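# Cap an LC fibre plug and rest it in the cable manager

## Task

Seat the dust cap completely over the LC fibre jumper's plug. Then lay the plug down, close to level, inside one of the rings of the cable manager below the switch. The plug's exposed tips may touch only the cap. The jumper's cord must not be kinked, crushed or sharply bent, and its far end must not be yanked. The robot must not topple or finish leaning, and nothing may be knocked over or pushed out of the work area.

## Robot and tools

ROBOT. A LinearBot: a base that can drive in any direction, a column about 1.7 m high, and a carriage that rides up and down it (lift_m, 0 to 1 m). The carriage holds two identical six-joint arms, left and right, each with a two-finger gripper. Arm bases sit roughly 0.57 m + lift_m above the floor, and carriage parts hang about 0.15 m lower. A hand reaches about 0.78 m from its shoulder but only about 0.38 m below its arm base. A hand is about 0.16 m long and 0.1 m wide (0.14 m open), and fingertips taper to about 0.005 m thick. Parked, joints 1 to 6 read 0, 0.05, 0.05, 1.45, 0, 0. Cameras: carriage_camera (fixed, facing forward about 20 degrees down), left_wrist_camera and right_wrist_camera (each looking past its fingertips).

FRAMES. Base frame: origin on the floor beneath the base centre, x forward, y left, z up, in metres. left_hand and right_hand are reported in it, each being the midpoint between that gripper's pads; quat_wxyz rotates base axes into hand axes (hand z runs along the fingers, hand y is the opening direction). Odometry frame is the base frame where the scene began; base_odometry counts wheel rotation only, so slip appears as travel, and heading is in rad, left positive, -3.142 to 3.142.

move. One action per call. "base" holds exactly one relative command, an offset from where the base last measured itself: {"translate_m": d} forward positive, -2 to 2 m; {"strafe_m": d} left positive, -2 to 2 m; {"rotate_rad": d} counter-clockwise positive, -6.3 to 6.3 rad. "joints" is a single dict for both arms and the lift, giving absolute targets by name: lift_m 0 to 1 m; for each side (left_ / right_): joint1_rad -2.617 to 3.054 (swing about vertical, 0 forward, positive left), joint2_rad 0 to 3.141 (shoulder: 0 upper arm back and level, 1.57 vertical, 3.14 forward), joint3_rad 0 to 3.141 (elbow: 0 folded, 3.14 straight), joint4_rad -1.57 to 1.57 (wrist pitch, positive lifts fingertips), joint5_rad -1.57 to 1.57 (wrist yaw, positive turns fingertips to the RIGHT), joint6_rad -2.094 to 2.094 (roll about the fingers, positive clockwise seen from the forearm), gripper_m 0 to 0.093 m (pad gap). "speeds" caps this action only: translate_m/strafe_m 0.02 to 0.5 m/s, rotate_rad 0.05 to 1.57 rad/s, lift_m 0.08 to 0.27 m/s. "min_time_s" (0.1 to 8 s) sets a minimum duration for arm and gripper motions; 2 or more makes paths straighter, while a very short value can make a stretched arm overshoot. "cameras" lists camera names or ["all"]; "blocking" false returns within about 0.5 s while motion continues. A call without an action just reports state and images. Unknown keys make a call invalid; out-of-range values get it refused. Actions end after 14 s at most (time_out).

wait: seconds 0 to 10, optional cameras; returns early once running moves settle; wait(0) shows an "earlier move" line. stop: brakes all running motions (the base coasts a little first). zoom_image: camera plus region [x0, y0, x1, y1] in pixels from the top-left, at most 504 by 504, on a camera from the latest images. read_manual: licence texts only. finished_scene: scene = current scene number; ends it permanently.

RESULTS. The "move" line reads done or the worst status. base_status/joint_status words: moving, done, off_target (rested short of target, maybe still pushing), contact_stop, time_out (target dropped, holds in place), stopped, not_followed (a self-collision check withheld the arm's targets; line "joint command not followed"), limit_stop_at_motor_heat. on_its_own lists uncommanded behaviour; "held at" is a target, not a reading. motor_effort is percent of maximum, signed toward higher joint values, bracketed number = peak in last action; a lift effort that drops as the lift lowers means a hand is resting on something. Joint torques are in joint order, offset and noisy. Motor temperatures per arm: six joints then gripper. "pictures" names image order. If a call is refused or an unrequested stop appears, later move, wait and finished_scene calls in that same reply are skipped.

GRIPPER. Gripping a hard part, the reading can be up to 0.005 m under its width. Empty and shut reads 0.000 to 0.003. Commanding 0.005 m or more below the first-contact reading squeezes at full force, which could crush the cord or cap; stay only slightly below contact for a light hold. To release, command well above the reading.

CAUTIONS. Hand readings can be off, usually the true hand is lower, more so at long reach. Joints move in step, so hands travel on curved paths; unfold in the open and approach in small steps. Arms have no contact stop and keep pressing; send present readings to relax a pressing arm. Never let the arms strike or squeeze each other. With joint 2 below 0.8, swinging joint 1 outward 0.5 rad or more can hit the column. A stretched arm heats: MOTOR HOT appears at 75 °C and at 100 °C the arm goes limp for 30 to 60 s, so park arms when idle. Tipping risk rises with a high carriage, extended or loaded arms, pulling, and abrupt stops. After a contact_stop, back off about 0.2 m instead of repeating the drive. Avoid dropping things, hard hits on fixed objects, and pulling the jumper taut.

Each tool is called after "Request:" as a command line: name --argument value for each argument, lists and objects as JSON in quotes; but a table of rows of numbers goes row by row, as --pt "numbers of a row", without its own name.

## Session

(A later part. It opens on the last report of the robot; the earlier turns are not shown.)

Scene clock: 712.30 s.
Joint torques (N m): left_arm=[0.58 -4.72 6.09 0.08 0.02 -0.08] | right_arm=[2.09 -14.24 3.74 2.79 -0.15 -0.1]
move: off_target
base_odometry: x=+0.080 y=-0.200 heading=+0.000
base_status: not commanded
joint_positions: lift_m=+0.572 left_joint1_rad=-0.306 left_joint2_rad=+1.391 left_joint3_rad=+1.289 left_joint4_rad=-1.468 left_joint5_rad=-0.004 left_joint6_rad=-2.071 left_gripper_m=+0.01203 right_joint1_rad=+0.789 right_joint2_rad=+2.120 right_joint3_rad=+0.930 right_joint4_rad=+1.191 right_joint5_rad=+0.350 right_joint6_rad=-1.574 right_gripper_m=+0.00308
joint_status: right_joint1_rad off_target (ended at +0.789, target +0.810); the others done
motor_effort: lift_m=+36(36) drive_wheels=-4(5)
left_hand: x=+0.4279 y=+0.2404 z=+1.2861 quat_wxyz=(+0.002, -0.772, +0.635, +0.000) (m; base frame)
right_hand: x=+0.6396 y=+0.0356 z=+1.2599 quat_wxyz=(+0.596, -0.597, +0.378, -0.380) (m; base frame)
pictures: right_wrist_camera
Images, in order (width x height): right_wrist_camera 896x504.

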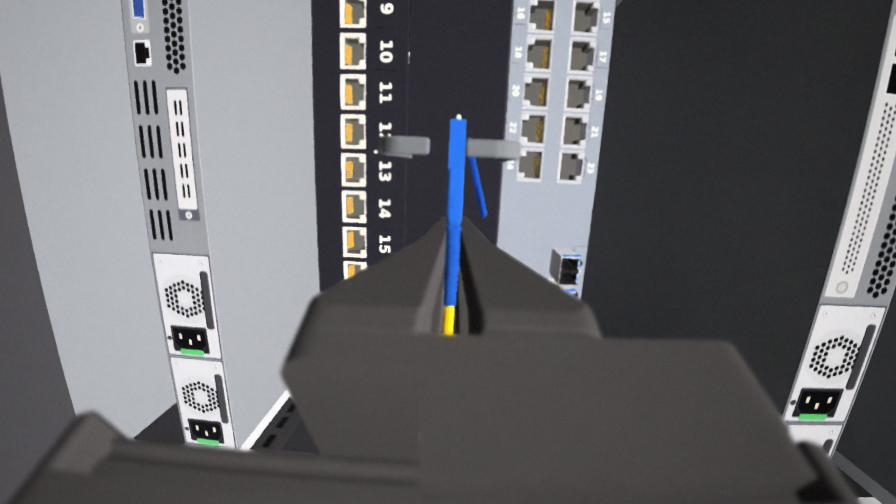

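Request:
move --joints '{"right_joint1_rad": 0.792, "right_joint5_rad": 0.324}' --min_time_s 0.8

Request:
move --joints '{"lift_m": 0.5698}' --speeds '{"lift_m": 0.08}' --cameras '["right_wrist_camera"]'

Request:
zoom_image --camera "right_wrist_camera" --region '[370, 80, 570, 250]'

Scene clock: 724.23 s.
Joint torques (N m): left_arm=[0.58 -4.74 6.09 0.08 0.02 -0.09] | right_arm=[0.4 -14.26 3.73 2.78 -0.29 -0.1]
Motor temperatures (°C): left_arm=[29 40 48 30 29 33 36] | right_arm=[31 51 46 55 31 30 35]
move: off_target
base_odometry: x=+0.080 y=-0.200 heading=+0.000
base_status: not commanded
joint_positions: lift_m=+0.572 left_joint1_rad=-0.306 left_joint2_rad=+1.391 left_joint3_rad=+1.289 left_joint4_rad=-1.468 left_joint5_rad=-0.004 left_joint6_rad=-2.071 left_gripper_m=+0.01203 right_joint1_rad=+0.788 right_joint2_rad=+2.120 right_joint3_rad=+0.930 right_joint4_rad=+1.191 right_joint5_rad=+0.351 right_joint6_rad=-1.574 right_gripper_m=+0.00308
joint_status: right_joint5_rad off_target (ended at +0.351, target +0.324); the others done
motor_effort: lift_m=+36(36) drive_wheels=+1(3)
left_hand: x=+0.4279 y=+0.2404 z=+1.2861 quat_wxyz=(+0.002, -0.772, +0.635, +0.000) (m; base frame)
right_hand: x=+0.6400 y=+0.0350 z=+1.2600 quat_wxyz=(+0.596, -0.597, +0.379, -0.381) (m; base frame)
pictures: none

Scene clock: 724.63 s.
Joint torques (N m): left_arm=[0.57 -4.77 6.09 0.08 0.01 -0.09] | right_arm=[0.42 -13.97 3.74 2.73 -0.29 -0.1]
Motor temperatures (°C): left_arm=[29 40 48 30 29 33 36] | right_arm=[31 51 46 55 31 30 35]
move: done
base_odometry: x=+0.080 y=-0.200 heading=+0.000
base_status: not commanded
joint_positions: lift_m=+0.570 left_joint1_rad=-0.306 left_joint2_rad=+1.390 left_joint3_rad=+1.289 left_joint4_rad=-1.468 left_joint5_rad=-0.004 left_joint6_rad=-2.071 left_gripper_m=+0.01203 right_joint1_rad=+0.787 right_joint2_rad=+2.117 right_joint3_rad=+0.930 right_joint4_rad=+1.195 right_joint5_rad=+0.351 right_joint6_rad=-1.574 right_gripper_m=+0.00308
joint_status: all done
motor_effort: lift_m=+34(35) drive_wheels=+0(4)
left_hand: x=+0.4279 y=+0.2404 z=+1.2840 quat_wxyz=(+0.002, -0.772, +0.635, +0.000) (m; base frame)
right_hand: x=+0.6401 y=+0.0348 z=+1.2602 quat_wxyz=(+0.598, -0.594, +0.378, -0.382) (m; base frame)
pictures: right_wrist_camera
Images, in order (width x height): right_wrist_camera 896x504.

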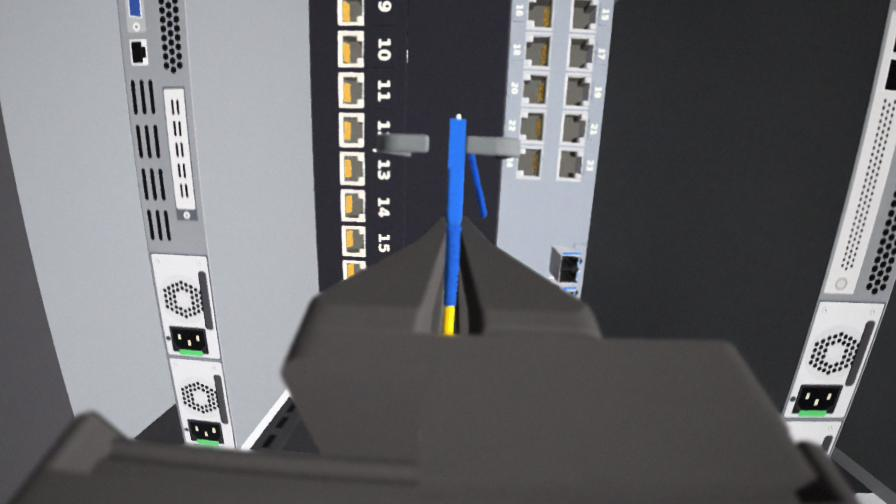

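Scaled by 2.520 from the camera's 896x504 image, which has a finer 1280x720 frame.

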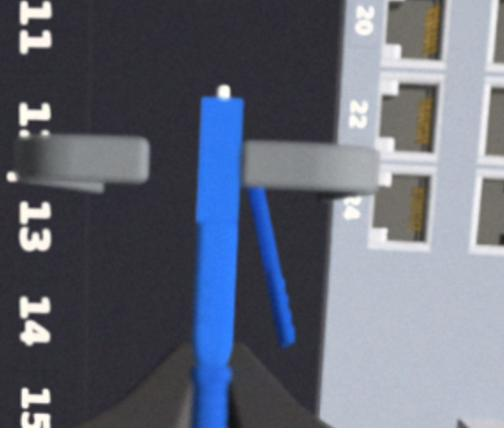

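Request:
move --joints '{"lift_m": 0.5692, "right_joint1_rad": 0.768, "right_joint2_rad": 2.156, "right_joint3_rad": 0.986, "right_joint4_rad": 1.159, "right_joint5_rad": 0.292}' --min_time_s 1.5 --cameras '["right_wrist_camera"]'

Request:
zoom_image --camera "right_wrist_camera" --region '[370, 80, 570, 250]'

Scene clock: 740.40 s.
Joint torques (N m): left_arm=[0.58 -4.7 6.12 0.08 0.02 -0.09] | right_arm=[-0.57 -9.92 7.43 2.48 -0.13 -0.11]
Motor temperatures (°C): left_arm=[29 41 47 30 29 33 36] | right_arm=[31 54 45 57 31 30 35]
move: done
base_odometry: x=+0.080 y=-0.200 heading=+0.000
base_status: not commanded
joint_positions: lift_m=+0.569 left_joint1_rad=-0.306 left_joint2_rad=+1.390 left_joint3_rad=+1.289 left_joint4_rad=-1.468 left_joint5_rad=-0.004 left_joint6_rad=-2.071 left_gripper_m=+0.01203 right_joint1_rad=+0.774 right_joint2_rad=+2.139 right_joint3_rad=+0.965 right_joint4_rad=+1.174 right_joint5_rad=+0.303 right_joint6_rad=-1.574 right_gripper_m=+0.00308
joint_status: all done
motor_effort: lift_m=+33(33) drive_wheels=+1(6)
left_hand: x=+0.4279 y=+0.2404 z=+1.2834 quat_wxyz=(+0.002, -0.772, +0.635, +0.000) (m; base frame)
right_hand: x=+0.6466 y=+0.0417 z=+1.2565 quat_wxyz=(+0.602, -0.604, +0.369, -0.371) (m; base frame)
pictures: right_wrist_camera
Images, in order (width x height): right_wrist_camera 896x504.

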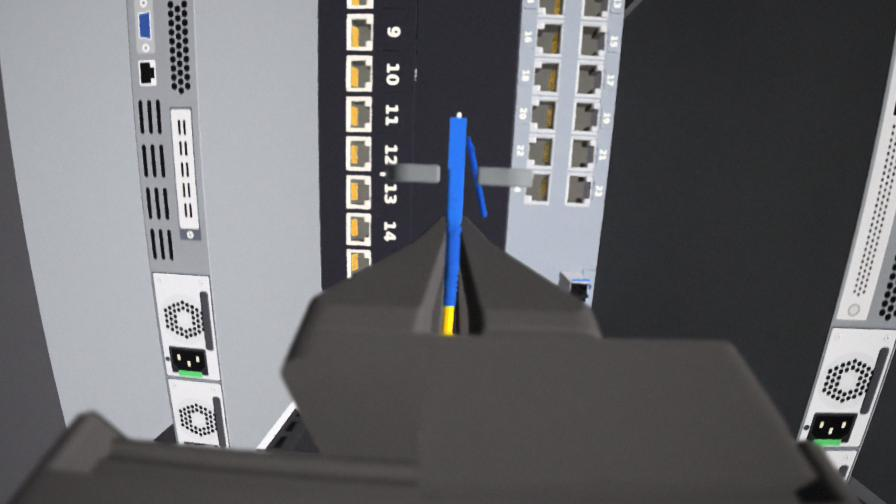

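Scaled by 2.520 from the camera's 896x504 image, which has a finer 1280x720 frame.

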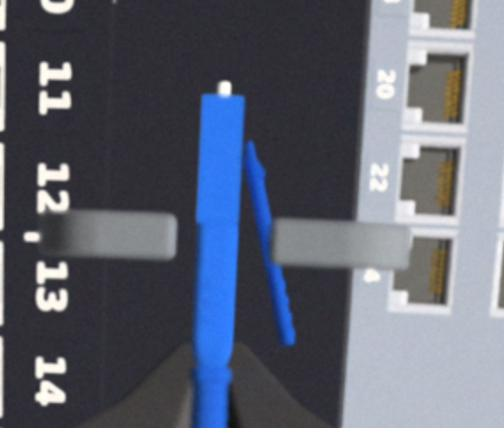

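Request:
move --joints '{"lift_m": 0.5680, "right_joint1_rad": 0.757, "right_joint5_rad": 0.281}' --min_time_s 1 --cameras '["right_wrist_camera"]'

Request:
zoom_image --camera "right_wrist_camera" --region '[370, 80, 570, 250]'

Scene clock: 747.87 s.
Joint torques (N m): left_arm=[0.57 -4.67 6.13 0.09 0.02 -0.09] | right_arm=[-0.62 -10.18 7.25 2.53 -0.11 -0.1]
Motor temperatures (°C): left_arm=[29 41 48 30 29 33 36] | right_arm=[31 52 46 57 31 30 35]
move: done
base_odometry: x=+0.080 y=-0.200 heading=+0.000
base_status: not commanded
joint_positions: lift_m=+0.568 left_joint1_rad=-0.306 left_joint2_rad=+1.390 left_joint3_rad=+1.288 left_joint4_rad=-1.468 left_joint5_rad=-0.004 left_joint6_rad=-2.072 left_gripper_m=+0.01203 right_joint1_rad=+0.763 right_joint2_rad=+2.141 right_joint3_rad=+0.967 right_joint4_rad=+1.171 right_joint5_rad=+0.292 right_joint6_rad=-1.574 right_gripper_m=+0.00308
joint_status: all done
motor_effort: lift_m=+33(34) drive_wheels=-4(4)
left_hand: x=+0.4275 y=+0.2405 z=+1.2820 quat_wxyz=(+0.002, -0.772, +0.635, +0.001) (m; base frame)
right_hand: x=+0.6498 y=+0.0390 z=+1.2541 quat_wxyz=(+0.601, -0.605, +0.369, -0.370) (m; base frame)
pictures: right_wrist_camera
Images, in order (width x height): right_wrist_camera 896x504.

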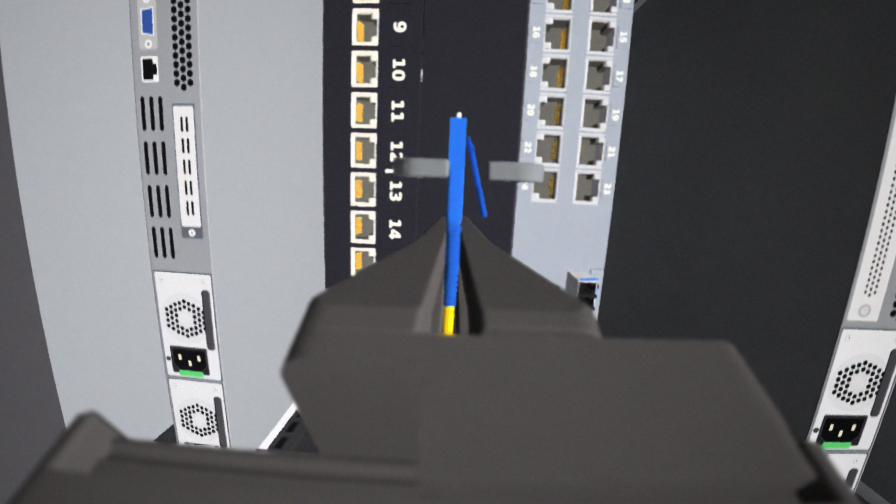

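Scaled by 2.520 from the camera's 896x504 image, which has a finer 1280x720 frame.

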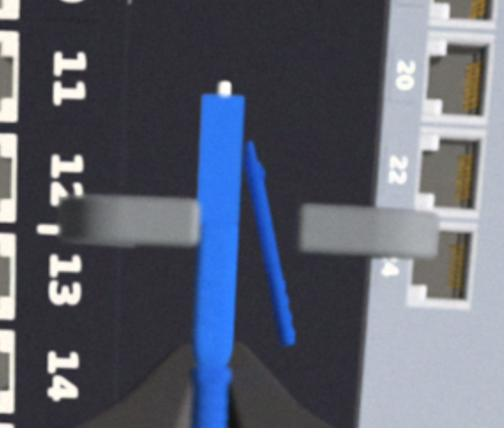

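Request:
move --joints '{"lift_m": 0.5692, "right_joint1_rad": 0.746, "right_joint5_rad": 0.270}' --min_time_s 1 --cameras '["right_wrist_camera"]'

Request:
zoom_image --camera "right_wrist_camera" --region '[370, 80, 570, 250]'

Scene clock: 759.30 s.
Joint torques (N m): left_arm=[0.58 -4.62 6.16 0.09 0.02 -0.08] | right_arm=[-0.62 -10.29 7.21 2.56 -0.11 -0.1]
Motor temperatures (°C): left_arm=[29 41 48 30 29 33 36] | right_arm=[31 51 47 57 31 30 35]
move: done
base_odometry: x=+0.080 y=-0.200 heading=+0.000
base_status: not commanded
joint_positions: lift_m=+0.569 left_joint1_rad=-0.306 left_joint2_rad=+1.389 left_joint3_rad=+1.288 left_joint4_rad=-1.469 left_joint5_rad=-0.004 left_joint6_rad=-2.072 left_gripper_m=+0.01203 right_joint1_rad=+0.752 right_joint2_rad=+2.143 right_joint3_rad=+0.968 right_joint4_rad=+1.169 right_joint5_rad=+0.281 right_joint6_rad=-1.574 right_gripper_m=+0.00308
joint_status: all done
motor_effort: lift_m=+37(41) drive_wheels=-2(5)
left_hand: x=+0.4274 y=+0.2406 z=+1.2831 quat_wxyz=(+0.002, -0.772, +0.635, +0.001) (m; base frame)
right_hand: x=+0.6527 y=+0.0362 z=+1.2543 quat_wxyz=(+0.600, -0.606, +0.369, -0.370) (m; base frame)
pictures: right_wrist_camera
Images, in order (width x height): right_wrist_camera 896x504.

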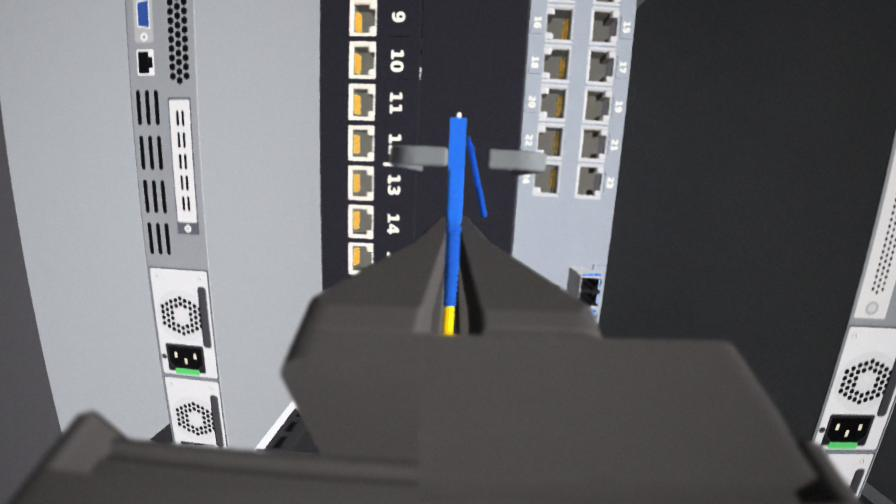

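Scaled by 2.520 from the camera's 896x504 image, which has a finer 1280x720 frame.

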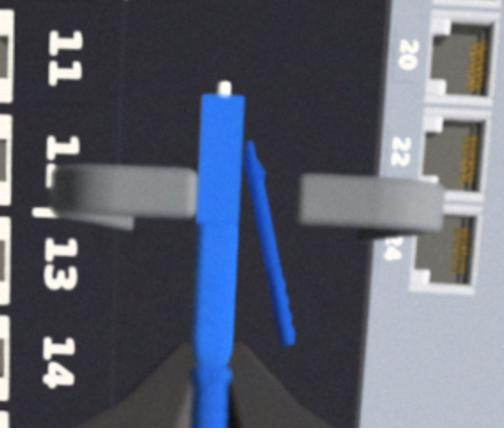

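Request:
move --joints '{"lift_m": 0.5710}' --speeds '{"lift_m": 0.08}' --cameras '["right_wrist_camera"]'

Request:
zoom_image --camera "right_wrist_camera" --region '[370, 80, 570, 250]'

Scene clock: 765.87 s.
Joint torques (N m): left_arm=[0.57 -4.59 6.13 0.09 0.02 -0.08] | right_arm=[-0.59 -10.39 7.09 2.57 -0.11 -0.1]
Motor temperatures (°C): left_arm=[29 41 48 30 29 33 36] | right_arm=[31 50 47 56 31 30 35]
move: done
base_odometry: x=+0.080 y=-0.200 heading=+0.000
base_status: not commanded
joint_positions: lift_m=+0.571 left_joint1_rad=-0.306 left_joint2_rad=+1.389 left_joint3_rad=+1.288 left_joint4_rad=-1.469 left_joint5_rad=-0.004 left_joint6_rad=-2.072 left_gripper_m=+0.01203 right_joint1_rad=+0.752 right_joint2_rad=+2.144 right_joint3_rad=+0.969 right_joint4_rad=+1.168 right_joint5_rad=+0.280 right_joint6_rad=-1.574 right_gripper_m=+0.00308
joint_status: all done
motor_effort: lift_m=+37(42) drive_wheels=+0(4)
left_hand: x=+0.4274 y=+0.2406 z=+1.2849 quat_wxyz=(+0.002, -0.772, +0.635, +0.001) (m; base frame)
right_hand: x=+0.6529 y=+0.0365 z=+1.2556 quat_wxyz=(+0.600, -0.606, +0.369, -0.370) (m; base frame)
pictures: right_wrist_camera
Images, in order (width x height): right_wrist_camera 896x504.

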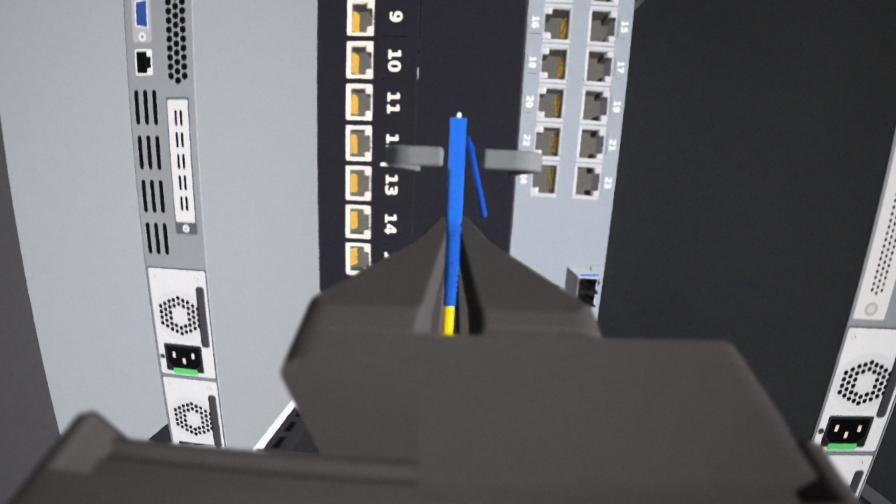

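Scaled by 2.520 from the camera's 896x504 image, which has a finer 1280x720 frame.

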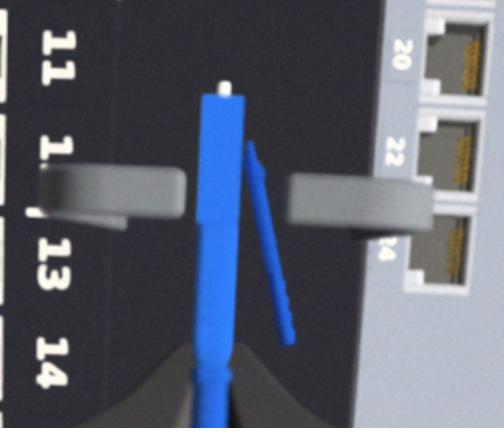

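Request:
move --base '{"translate_m": -0.02}' --speeds '{"translate_m": 0.02}' --cameras '["right_wrist_camera"]'

Request:
zoom_image --camera "right_wrist_camera" --region '[370, 80, 570, 250]'

Scene clock: 770.43 s.
Joint torques (N m): left_arm=[0.57 -4.67 6.13 0.1 0.02 -0.08] | right_arm=[-0.58 -10.44 7.08 2.58 -0.1 -0.1]
Motor temperatures (°C): left_arm=[29 41 48 30 29 33 36] | right_arm=[31 49 47 56 31 30 35]
move: done
base_odometry: x=+0.061 y=-0.200 heading=+0.000
base_status: done
joint_positions: lift_m=+0.571 left_joint1_rad=-0.306 left_joint2_rad=+1.389 left_joint3_rad=+1.288 left_joint4_rad=-1.469 left_joint5_rad=-0.004 left_joint6_rad=-2.072 left_gripper_m=+0.01203 right_joint1_rad=+0.750 right_joint2_rad=+2.144 right_joint3_rad=+0.969 right_joint4_rad=+1.167 right_joint5_rad=+0.280 right_joint6_rad=-1.574 right_gripper_m=+0.00308
joint_status: not commanded
motor_effort: lift_m=+37(37) drive_wheels=+3(9)
left_hand: x=+0.4274 y=+0.2406 z=+1.2849 quat_wxyz=(+0.002, -0.772, +0.635, +0.001) (m; base frame)
right_hand: x=+0.6534 y=+0.0359 z=+1.2555 quat_wxyz=(+0.600, -0.606, +0.369, -0.370) (m; base frame)
pictures: right_wrist_camera
Images, in order (width x height): right_wrist_camera 896x504.

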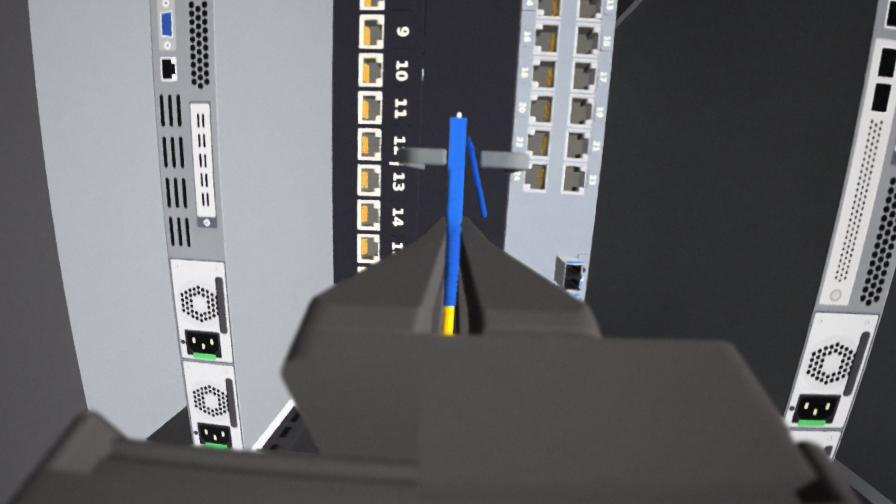

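Scaled by 2.520 from the camera's 896x504 image, which has a finer 1280x720 frame.

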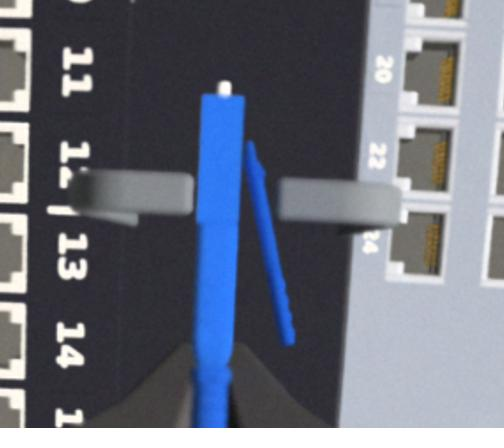

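Request:
move --base '{"translate_m": -0.035}' --speeds '{"translate_m": 0.02}' --cameras '["right_wrist_camera", "carriage_camera"]'

Request:
zoom_image --camera "right_wrist_camera" --region '[370, 80, 570, 250]'

Scene clock: 775.07 s.
Joint torques (N m): left_arm=[0.57 -4.62 6.13 0.1 0.02 -0.09] | right_arm=[-0.27 -10.4 7.08 2.57 -0.1 -0.1]
Motor temperatures (°C): left_arm=[29 41 48 30 29 33 36] | right_arm=[31 49 47 56 31 30 35]
move: done
base_odometry: x=+0.026 y=-0.200 heading=+0.000
base_status: done
joint_positions: lift_m=+0.571 left_joint1_rad=-0.306 left_joint2_rad=+1.389 left_joint3_rad=+1.288 left_joint4_rad=-1.469 left_joint5_rad=-0.004 left_joint6_rad=-2.072 left_gripper_m=+0.01203 right_joint1_rad=+0.749 right_joint2_rad=+2.144 right_joint3_rad=+0.969 right_joint4_rad=+1.167 right_joint5_rad=+0.280 right_joint6_rad=-1.574 right_gripper_m=+0.00308
joint_status: not commanded
motor_effort: lift_m=+37(37) drive_wheels=+4(8)
left_hand: x=+0.4273 y=+0.2406 z=+1.2849 quat_wxyz=(+0.002, -0.772, +0.635, +0.001) (m; base frame)
right_hand: x=+0.6539 y=+0.0352 z=+1.2554 quat_wxyz=(+0.599, -0.606, +0.370, -0.370) (m; base frame)
pictures: carriage_camera, right_wrist_camera
Images, in order (width x height): carriage_camera 896x504, right_wrist_camera 896x504.

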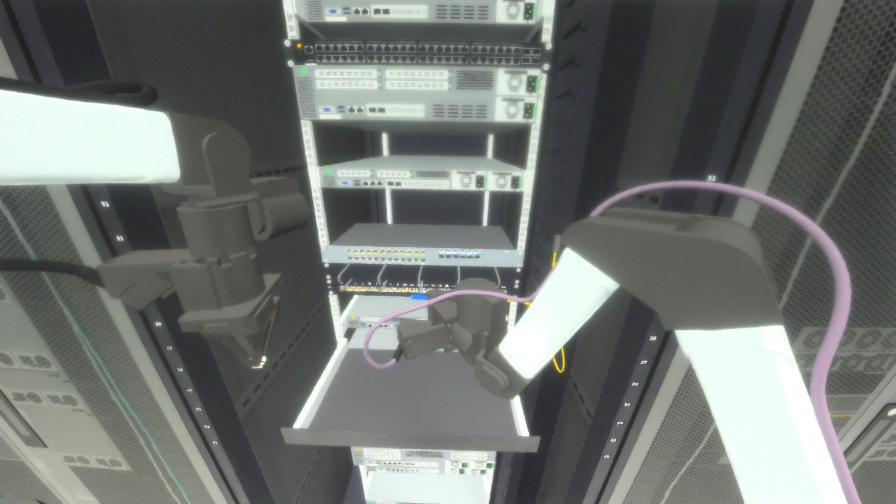

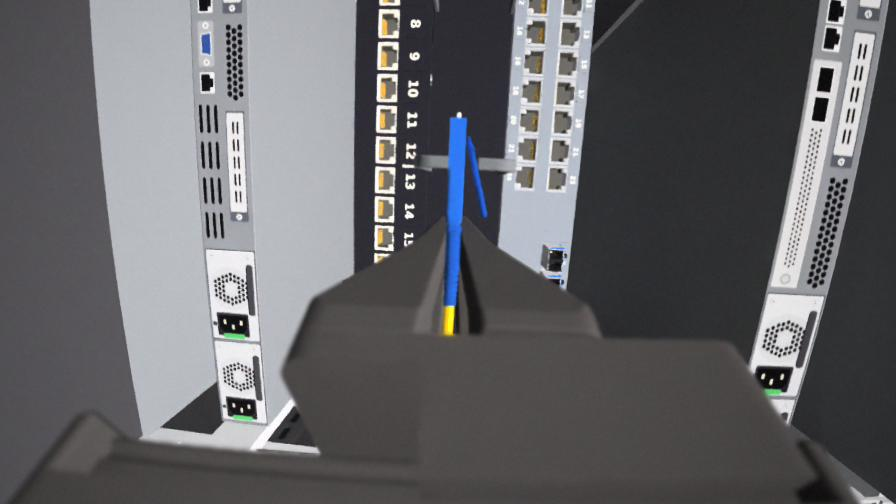

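Scaled by 2.520 from the camera's 896x504 image, which has a finer 1280x720 frame.

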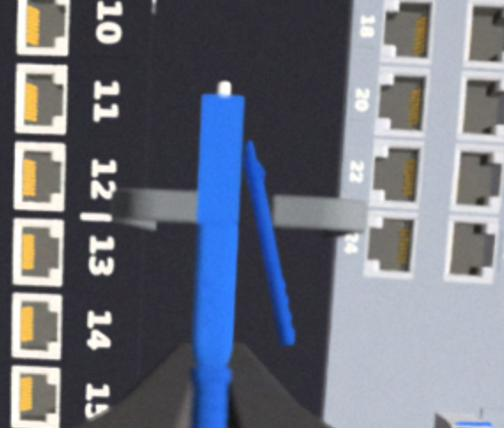

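Request:
move --base '{"translate_m": 0.02}' --speeds '{"translate_m": 0.03}'

Request:
move --joints '{"lift_m": 0.5866, "right_joint1_rad": 0.803, "right_joint2_rad": 2.166, "right_joint3_rad": 0.846, "right_joint4_rad": 1.297, "right_joint5_rad": 0.317}' --min_time_s 1.5 --speeds '{"lift_m": 0.08}' --cameras '["right_wrist_camera"]'

Request:
move --base '{"translate_m": 0.042}' --speeds '{"translate_m": 0.03}'

Request:
move --joints '{"lift_m": 0.6014, "right_joint1_rad": 0.858, "right_joint2_rad": 2.181, "right_joint3_rad": 0.748, "right_joint4_rad": 1.411, "right_joint5_rad": 0.352}' --min_time_s 1.5 --speeds '{"lift_m": 0.08}' --cameras '["carriage_camera", "right_wrist_camera"]'

Scene clock: 833.67 s.
Joint torques (N m): left_arm=[0.59 -4.67 6.16 0.08 0.02 -0.09] | right_arm=[-0.23 -10.43 7.09 2.58 -0.09 -0.1]
Motor temperatures (°C): left_arm=[29 41 48 30 29 33 36] | right_arm=[31 48 47 55 31 30 36]
move: done
base_odometry: x=+0.045 y=-0.200 heading=+0.001
base_status: done
joint_positions: lift_m=+0.571 left_joint1_rad=-0.306 left_joint2_rad=+1.389 left_joint3_rad=+1.288 left_joint4_rad=-1.469 left_joint5_rad=-0.004 left_joint6_rad=-2.072 left_gripper_m=+0.01203 right_joint1_rad=+0.748 right_joint2_rad=+2.144 right_joint3_rad=+0.969 right_joint4_rad=+1.167 right_joint5_rad=+0.278 right_joint6_rad=-1.574 right_gripper_m=+0.00308
joint_status: not commanded
motor_effort: lift_m=+37(37) drive_wheels=-4(7)
left_hand: x=+0.4273 y=+0.2406 z=+1.2849 quat_wxyz=(+0.002, -0.772, +0.635, +0.001) (m; base frame)
right_hand: x=+0.6539 y=+0.0352 z=+1.2554 quat_wxyz=(+0.599, -0.606, +0.369, -0.370) (m; base frame)
pictures: none

Scene clock: 835.47 s.
Joint torques (N m): left_arm=[0.58 -4.59 6.13 0.09 0.02 -0.09] | right_arm=[0.57 -9.31 3.99 2.71 0.09 -0.1]
Motor temperatures (°C): left_arm=[29 41 48 30 29 33 36] | right_arm=[31 48 47 55 31 30 36]
move: done
base_odometry: x=+0.045 y=-0.200 heading=+0.001
base_status: not commanded
joint_positions: lift_m=+0.587 left_joint1_rad=-0.306 left_joint2_rad=+1.389 left_joint3_rad=+1.288 left_joint4_rad=-1.469 left_joint5_rad=-0.004 left_joint6_rad=-2.072 left_gripper_m=+0.01203 right_joint1_rad=+0.797 right_joint2_rad=+2.148 right_joint3_rad=+0.857 right_joint4_rad=+1.294 right_joint5_rad=+0.307 right_joint6_rad=-1.574 right_gripper_m=+0.00308
joint_status: all done
motor_effort: lift_m=+36(43) drive_wheels=-1(4)
left_hand: x=+0.4273 y=+0.2406 z=+1.3006 quat_wxyz=(+0.002, -0.772, +0.635, +0.001) (m; base frame)
right_hand: x=+0.6227 y=+0.0349 z=+1.2569 quat_wxyz=(+0.607, -0.606, +0.362, -0.365) (m; base frame)
pictures: right_wrist_camera
Images, in order (width x height): right_wrist_camera 896x504.

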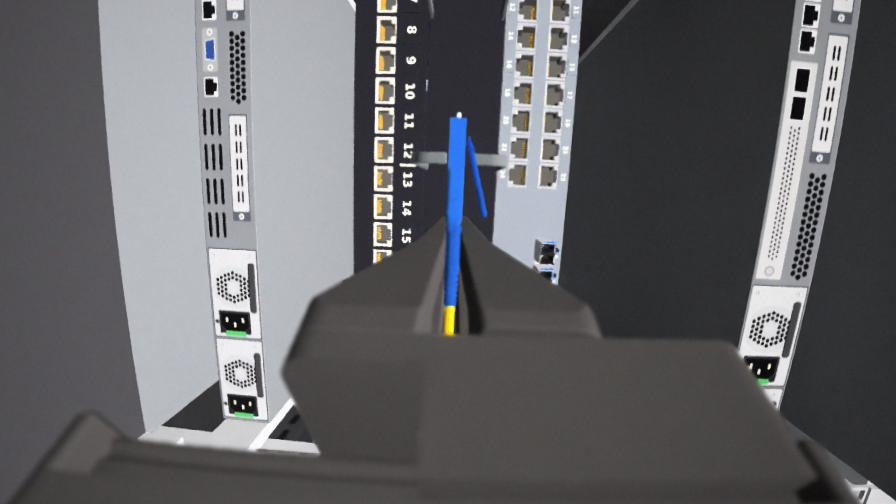

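Scene clock: 837.30 s.
Joint torques (N m): left_arm=[0.59 -4.59 6.15 0.1 0.02 -0.09] | right_arm=[0.34 -9.51 3.99 2.66 0.09 -0.1]
Motor temperatures (°C): left_arm=[29 41 48 30 29 33 36] | right_arm=[31 48 47 55 31 30 36]
move: done
base_odometry: x=+0.087 y=-0.200 heading=+0.000
base_status: done
joint_positions: lift_m=+0.587 left_joint1_rad=-0.306 left_joint2_rad=+1.389 left_joint3_rad=+1.288 left_joint4_rad=-1.469 left_joint5_rad=-0.004 left_joint6_rad=-2.072 left_gripper_m=+0.01203 right_joint1_rad=+0.798 right_joint2_rad=+2.151 right_joint3_rad=+0.857 right_joint4_rad=+1.298 right_joint5_rad=+0.309 right_joint6_rad=-1.574 right_gripper_m=+0.00308
joint_status: not commanded
motor_effort: lift_m=+36(36) drive_wheels=+4(10)
left_hand: x=+0.4273 y=+0.2406 z=+1.3006 quat_wxyz=(+0.002, -0.772, +0.635, +0.001) (m; base frame)
right_hand: x=+0.6224 y=+0.0352 z=+1.2567 quat_wxyz=(+0.607, -0.605, +0.363, -0.365) (m; base frame)
pictures: none

Scene clock: 839.10 s.
Joint torques (N m): left_arm=[0.55 -4.51 6.13 0.1 0.02 -0.08] | right_arm=[0.55 -8.92 3.43 2.69 0.11 -0.1]
Motor temperatures (°C): left_arm=[29 41 48 30 29 33 36] | right_arm=[31 48 46 55 31 30 36]
move: done
base_odometry: x=+0.087 y=-0.200 heading=+0.000
base_status: not commanded
joint_positions: lift_m=+0.601 left_joint1_rad=-0.306 left_joint2_rad=+1.388 left_joint3_rad=+1.288 left_joint4_rad=-1.470 left_joint5_rad=-0.004 left_joint6_rad=-2.072 left_gripper_m=+0.01203 right_joint1_rad=+0.852 right_joint2_rad=+2.165 right_joint3_rad=+0.758 right_joint4_rad=+1.408 right_joint5_rad=+0.341 right_joint6_rad=-1.574 right_gripper_m=+0.00308
joint_status: all done
motor_effort: lift_m=+35(43) drive_wheels=+2(6)
left_hand: x=+0.4271 y=+0.2407 z=+1.3157 quat_wxyz=(+0.002, -0.772, +0.635, +0.001) (m; base frame)
right_hand: x=+0.5915 y=+0.0348 z=+1.2560 quat_wxyz=(+0.610, -0.611, +0.356, -0.359) (m; base frame)
pictures: carriage_camera, right_wrist_camera
Images, in order (width x height): carriage_camera 896x504, right_wrist_camera 896x504.

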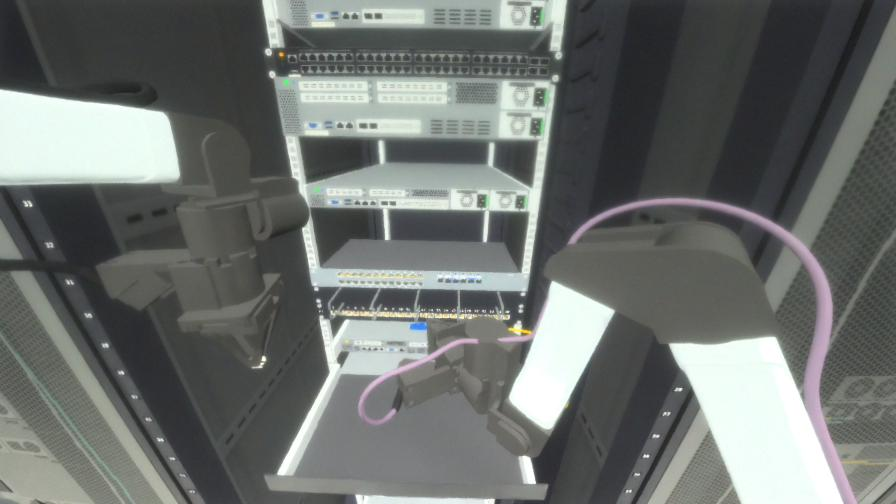

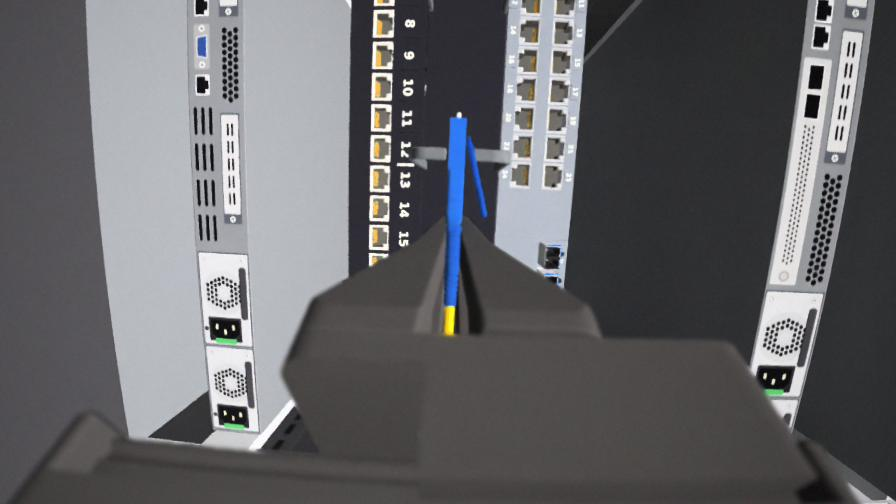

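Request:
move --joints '{"left_joint1_rad": -0.5035, "left_joint2_rad": 2.173, "left_joint3_rad": 2.018, "left_joint4_rad": -1.388, "left_joint6_rad": -1.978}' --min_time_s 3 --cameras '["all"]'

Request:
zoom_image --camera "right_wrist_camera" --region '[350, 0, 550, 250]'

Scene clock: 854.50 s.
Joint torques (N m): left_arm=[-0.61 -9.03 9.69 0.25 0.03 0.11] | right_arm=[0.54 -8.92 3.43 2.67 0.1 -0.1]
move: done
base_odometry: x=+0.087 y=-0.200 heading=+0.000
base_status: not commanded
joint_positions: lift_m=+0.601 left_joint1_rad=-0.495 left_joint2_rad=+2.158 left_joint3_rad=+1.985 left_joint4_rad=-1.401 left_joint5_rad=-0.004 left_joint6_rad=-1.989 left_gripper_m=+0.01203 right_joint1_rad=+0.852 right_joint2_rad=+2.165 right_joint3_rad=+0.758 right_joint4_rad=+1.410 right_joint5_rad=+0.343 right_joint6_rad=-1.574 right_gripper_m=+0.00308
joint_status: all done
motor_effort: lift_m=+35(35) drive_wheels=+2(5)
left_hand: x=+0.5826 y=+0.1092 z=+1.2576 quat_wxyz=(+0.001, -0.679, +0.734, +0.002) (m; base frame)
right_hand: x=+0.5916 y=+0.0345 z=+1.2565 quat_wxyz=(+0.610, -0.609, +0.357, -0.359) (m; base frame)
pictures: carriage_camera, left_wrist_camera, right_wrist_camera
Images, in order (width x height): carriage_camera 896x504, left_wrist_camera 896x504, right_wrist_camera 896x504.

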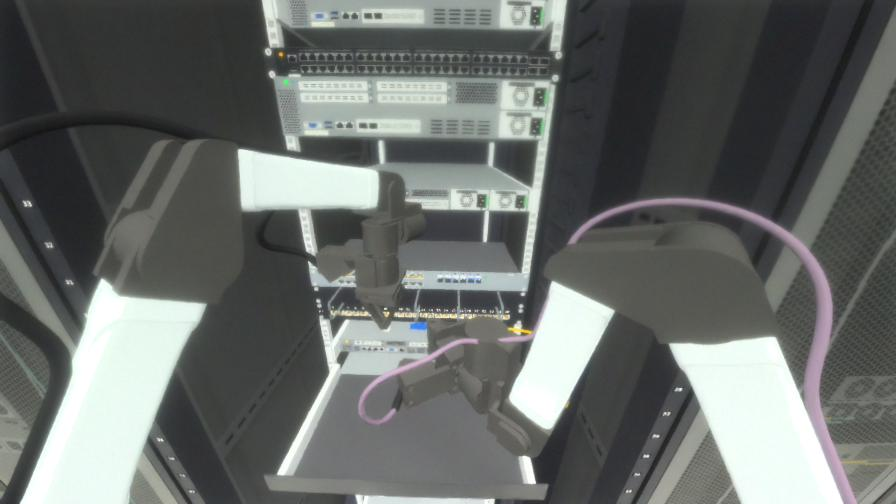

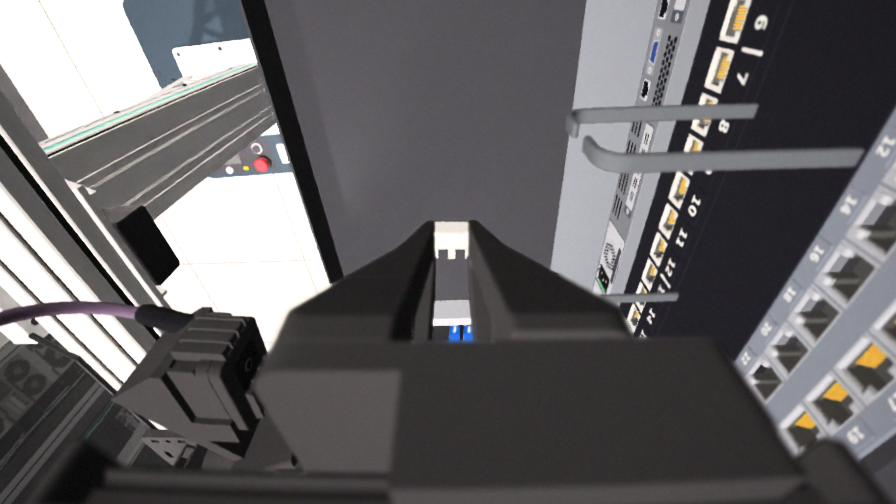

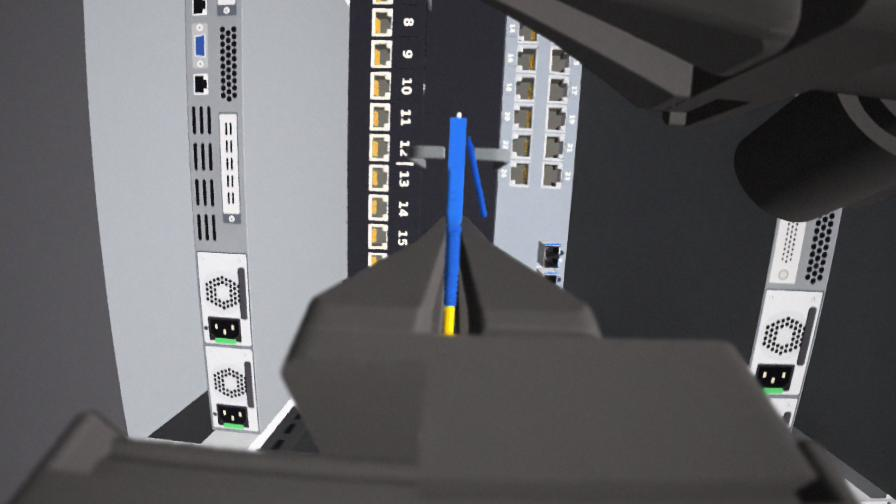

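Scaled by 2.016 from the camera's 896x504 image, which has a finer 1280x720 frame.

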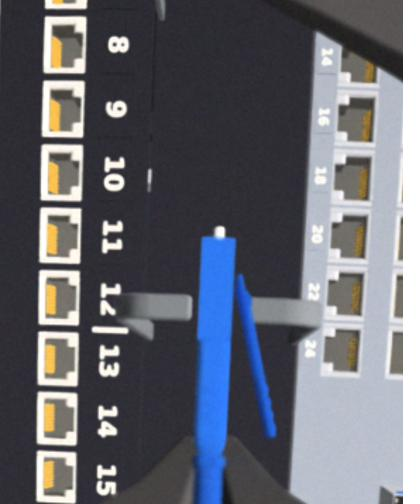

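Request:
zoom_image --camera "left_wrist_camera" --region '[380, 200, 530, 350]'

Request:
zoom_image --camera "right_wrist_camera" --region '[420, 0, 620, 150]'

Scaled by 3.360 from the camera's 896x504 image, which has a finer 1280x720 frame.

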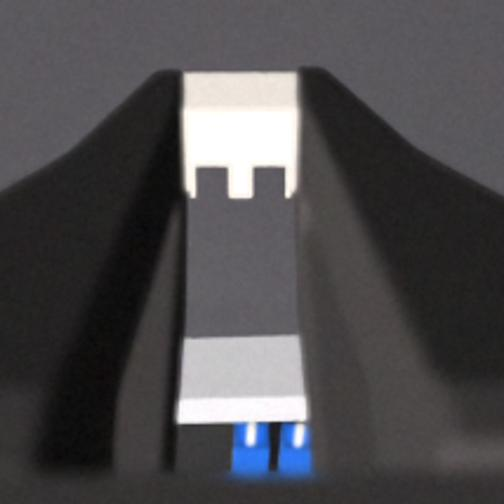

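Scaled by 2.520 from the camera's 896x504 image, which has a finer 1280x720 frame.

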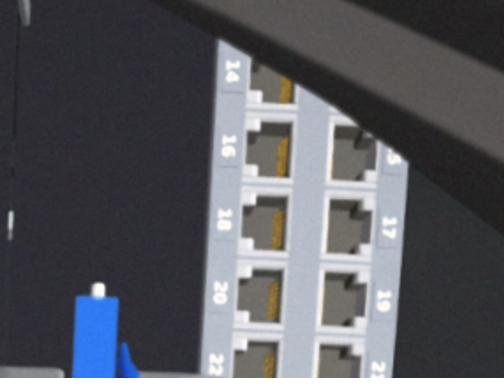

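Request:
move --joints '{"left_joint1_rad": -0.550, "left_joint2_rad": 2.244, "left_joint3_rad": 2.135, "left_joint4_rad": -1.455, "left_joint6_rad": -2.048}' --min_time_s 2 --cameras '["left_wrist_camera", "right_wrist_camera"]'

Request:
zoom_image --camera "left_wrist_camera" --region '[380, 200, 530, 350]'

Request:
zoom_image --camera "right_wrist_camera" --region '[380, 0, 580, 180]'

Scene clock: 880.80 s.
Joint torques (N m): left_arm=[-0.62 -9.39 9.65 -0.03 0.02 -0.1] | right_arm=[0.53 -8.91 3.44 2.68 0.1 -0.1]
Motor temperatures (°C): left_arm=[29 46 50 30 29 33 36] | right_arm=[31 46 45 54 31 30 36]
move: done
base_odometry: x=+0.087 y=-0.200 heading=+0.000
base_status: not commanded
joint_positions: lift_m=+0.601 left_joint1_rad=-0.542 left_joint2_rad=+2.228 left_joint3_rad=+2.102 left_joint4_rad=-1.442 left_joint5_rad=-0.004 left_joint6_rad=-2.037 left_gripper_m=+0.01203 right_joint1_rad=+0.852 right_joint2_rad=+2.165 right_joint3_rad=+0.758 right_joint4_rad=+1.410 right_joint5_rad=+0.343 right_joint6_rad=-1.574 right_gripper_m=+0.00308
joint_status: all done
motor_effort: lift_m=+35(35) drive_wheels=+0(6)
left_hand: x=+0.5863 y=+0.0843 z=+1.2588 quat_wxyz=(+0.002, -0.680, +0.733, -0.001) (m; base frame)
right_hand: x=+0.5916 y=+0.0345 z=+1.2565 quat_wxyz=(+0.610, -0.609, +0.357, -0.359) (m; base frame)
pictures: left_wrist_camera, right_wrist_camera
Images, in order (width x height): left_wrist_camera 896x504, right_wrist_camera 896x504.

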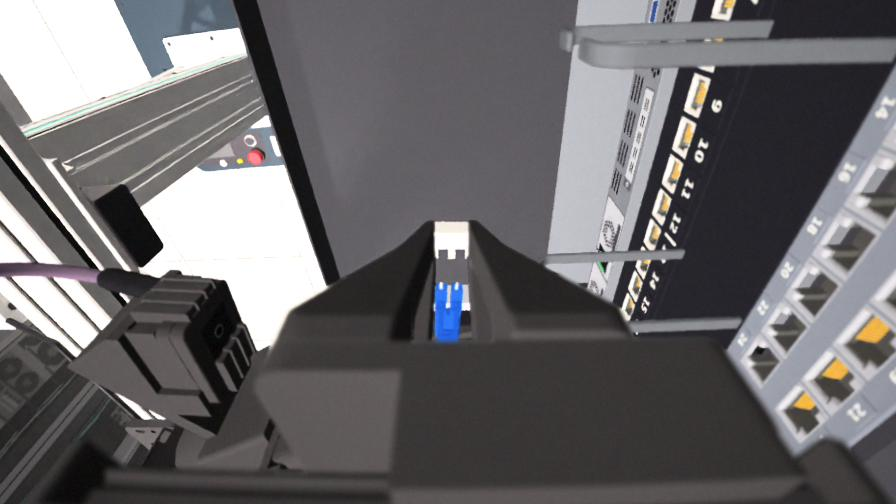

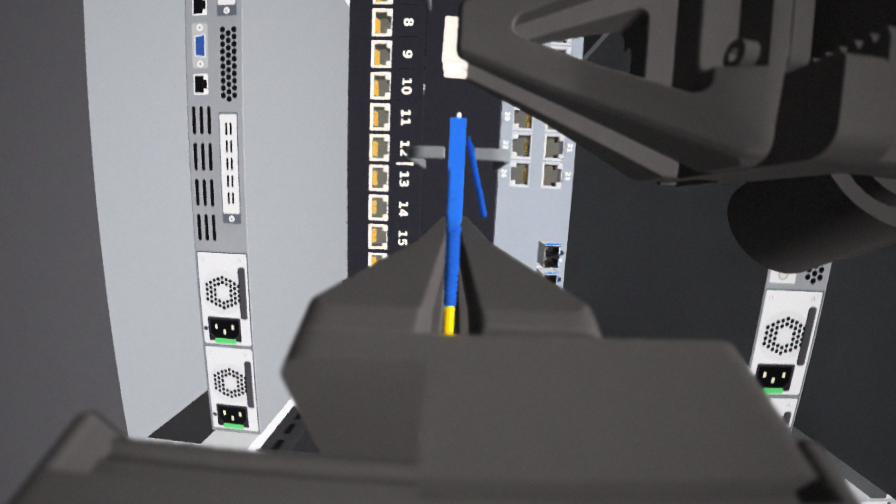

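Scaled by 3.360 from the camera's 896x504 image, which has a finer 1280x720 frame.

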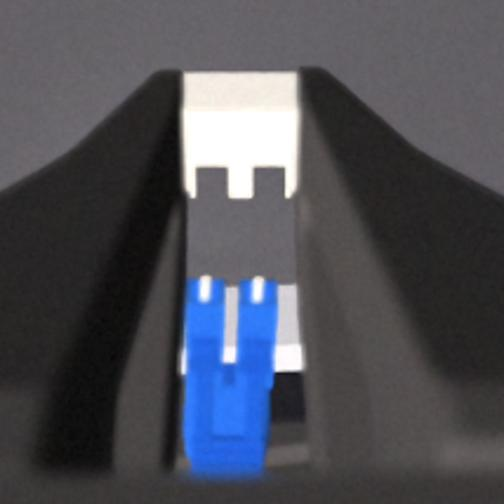

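Scaled by 2.520 from the camera's 896x504 image, which has a finer 1280x720 frame.

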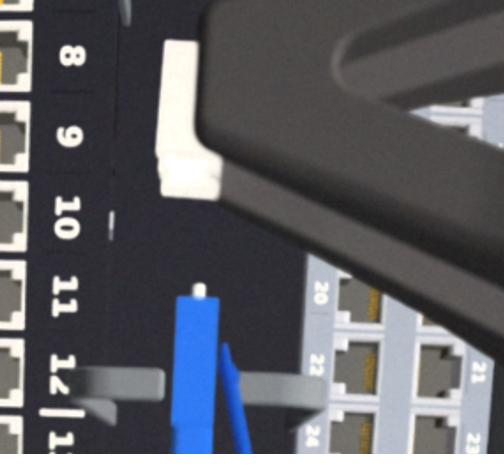

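Request:
zoom_image --camera "right_wrist_camera" --region '[425, 5, 505, 85]'

Request:
zoom_image --camera "right_wrist_camera" --region '[425, 100, 505, 180]'

Scaled by 6.300 from the camera's 896x504 image, which has a finer 1280x720 frame.

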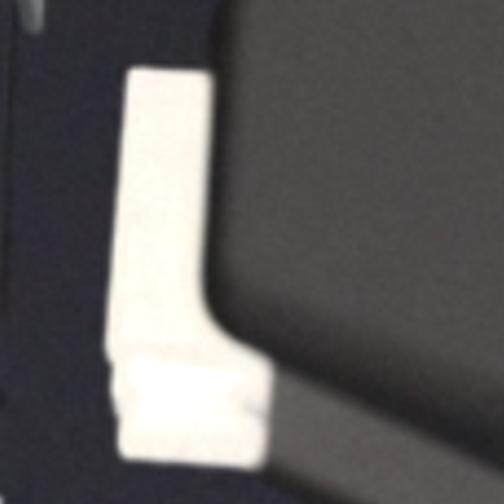

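Scaled by 6.300 from the camera's 896x504 image, which has a finer 1280x720 frame.

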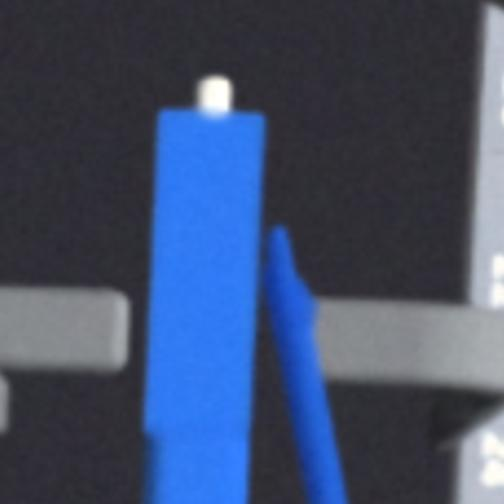

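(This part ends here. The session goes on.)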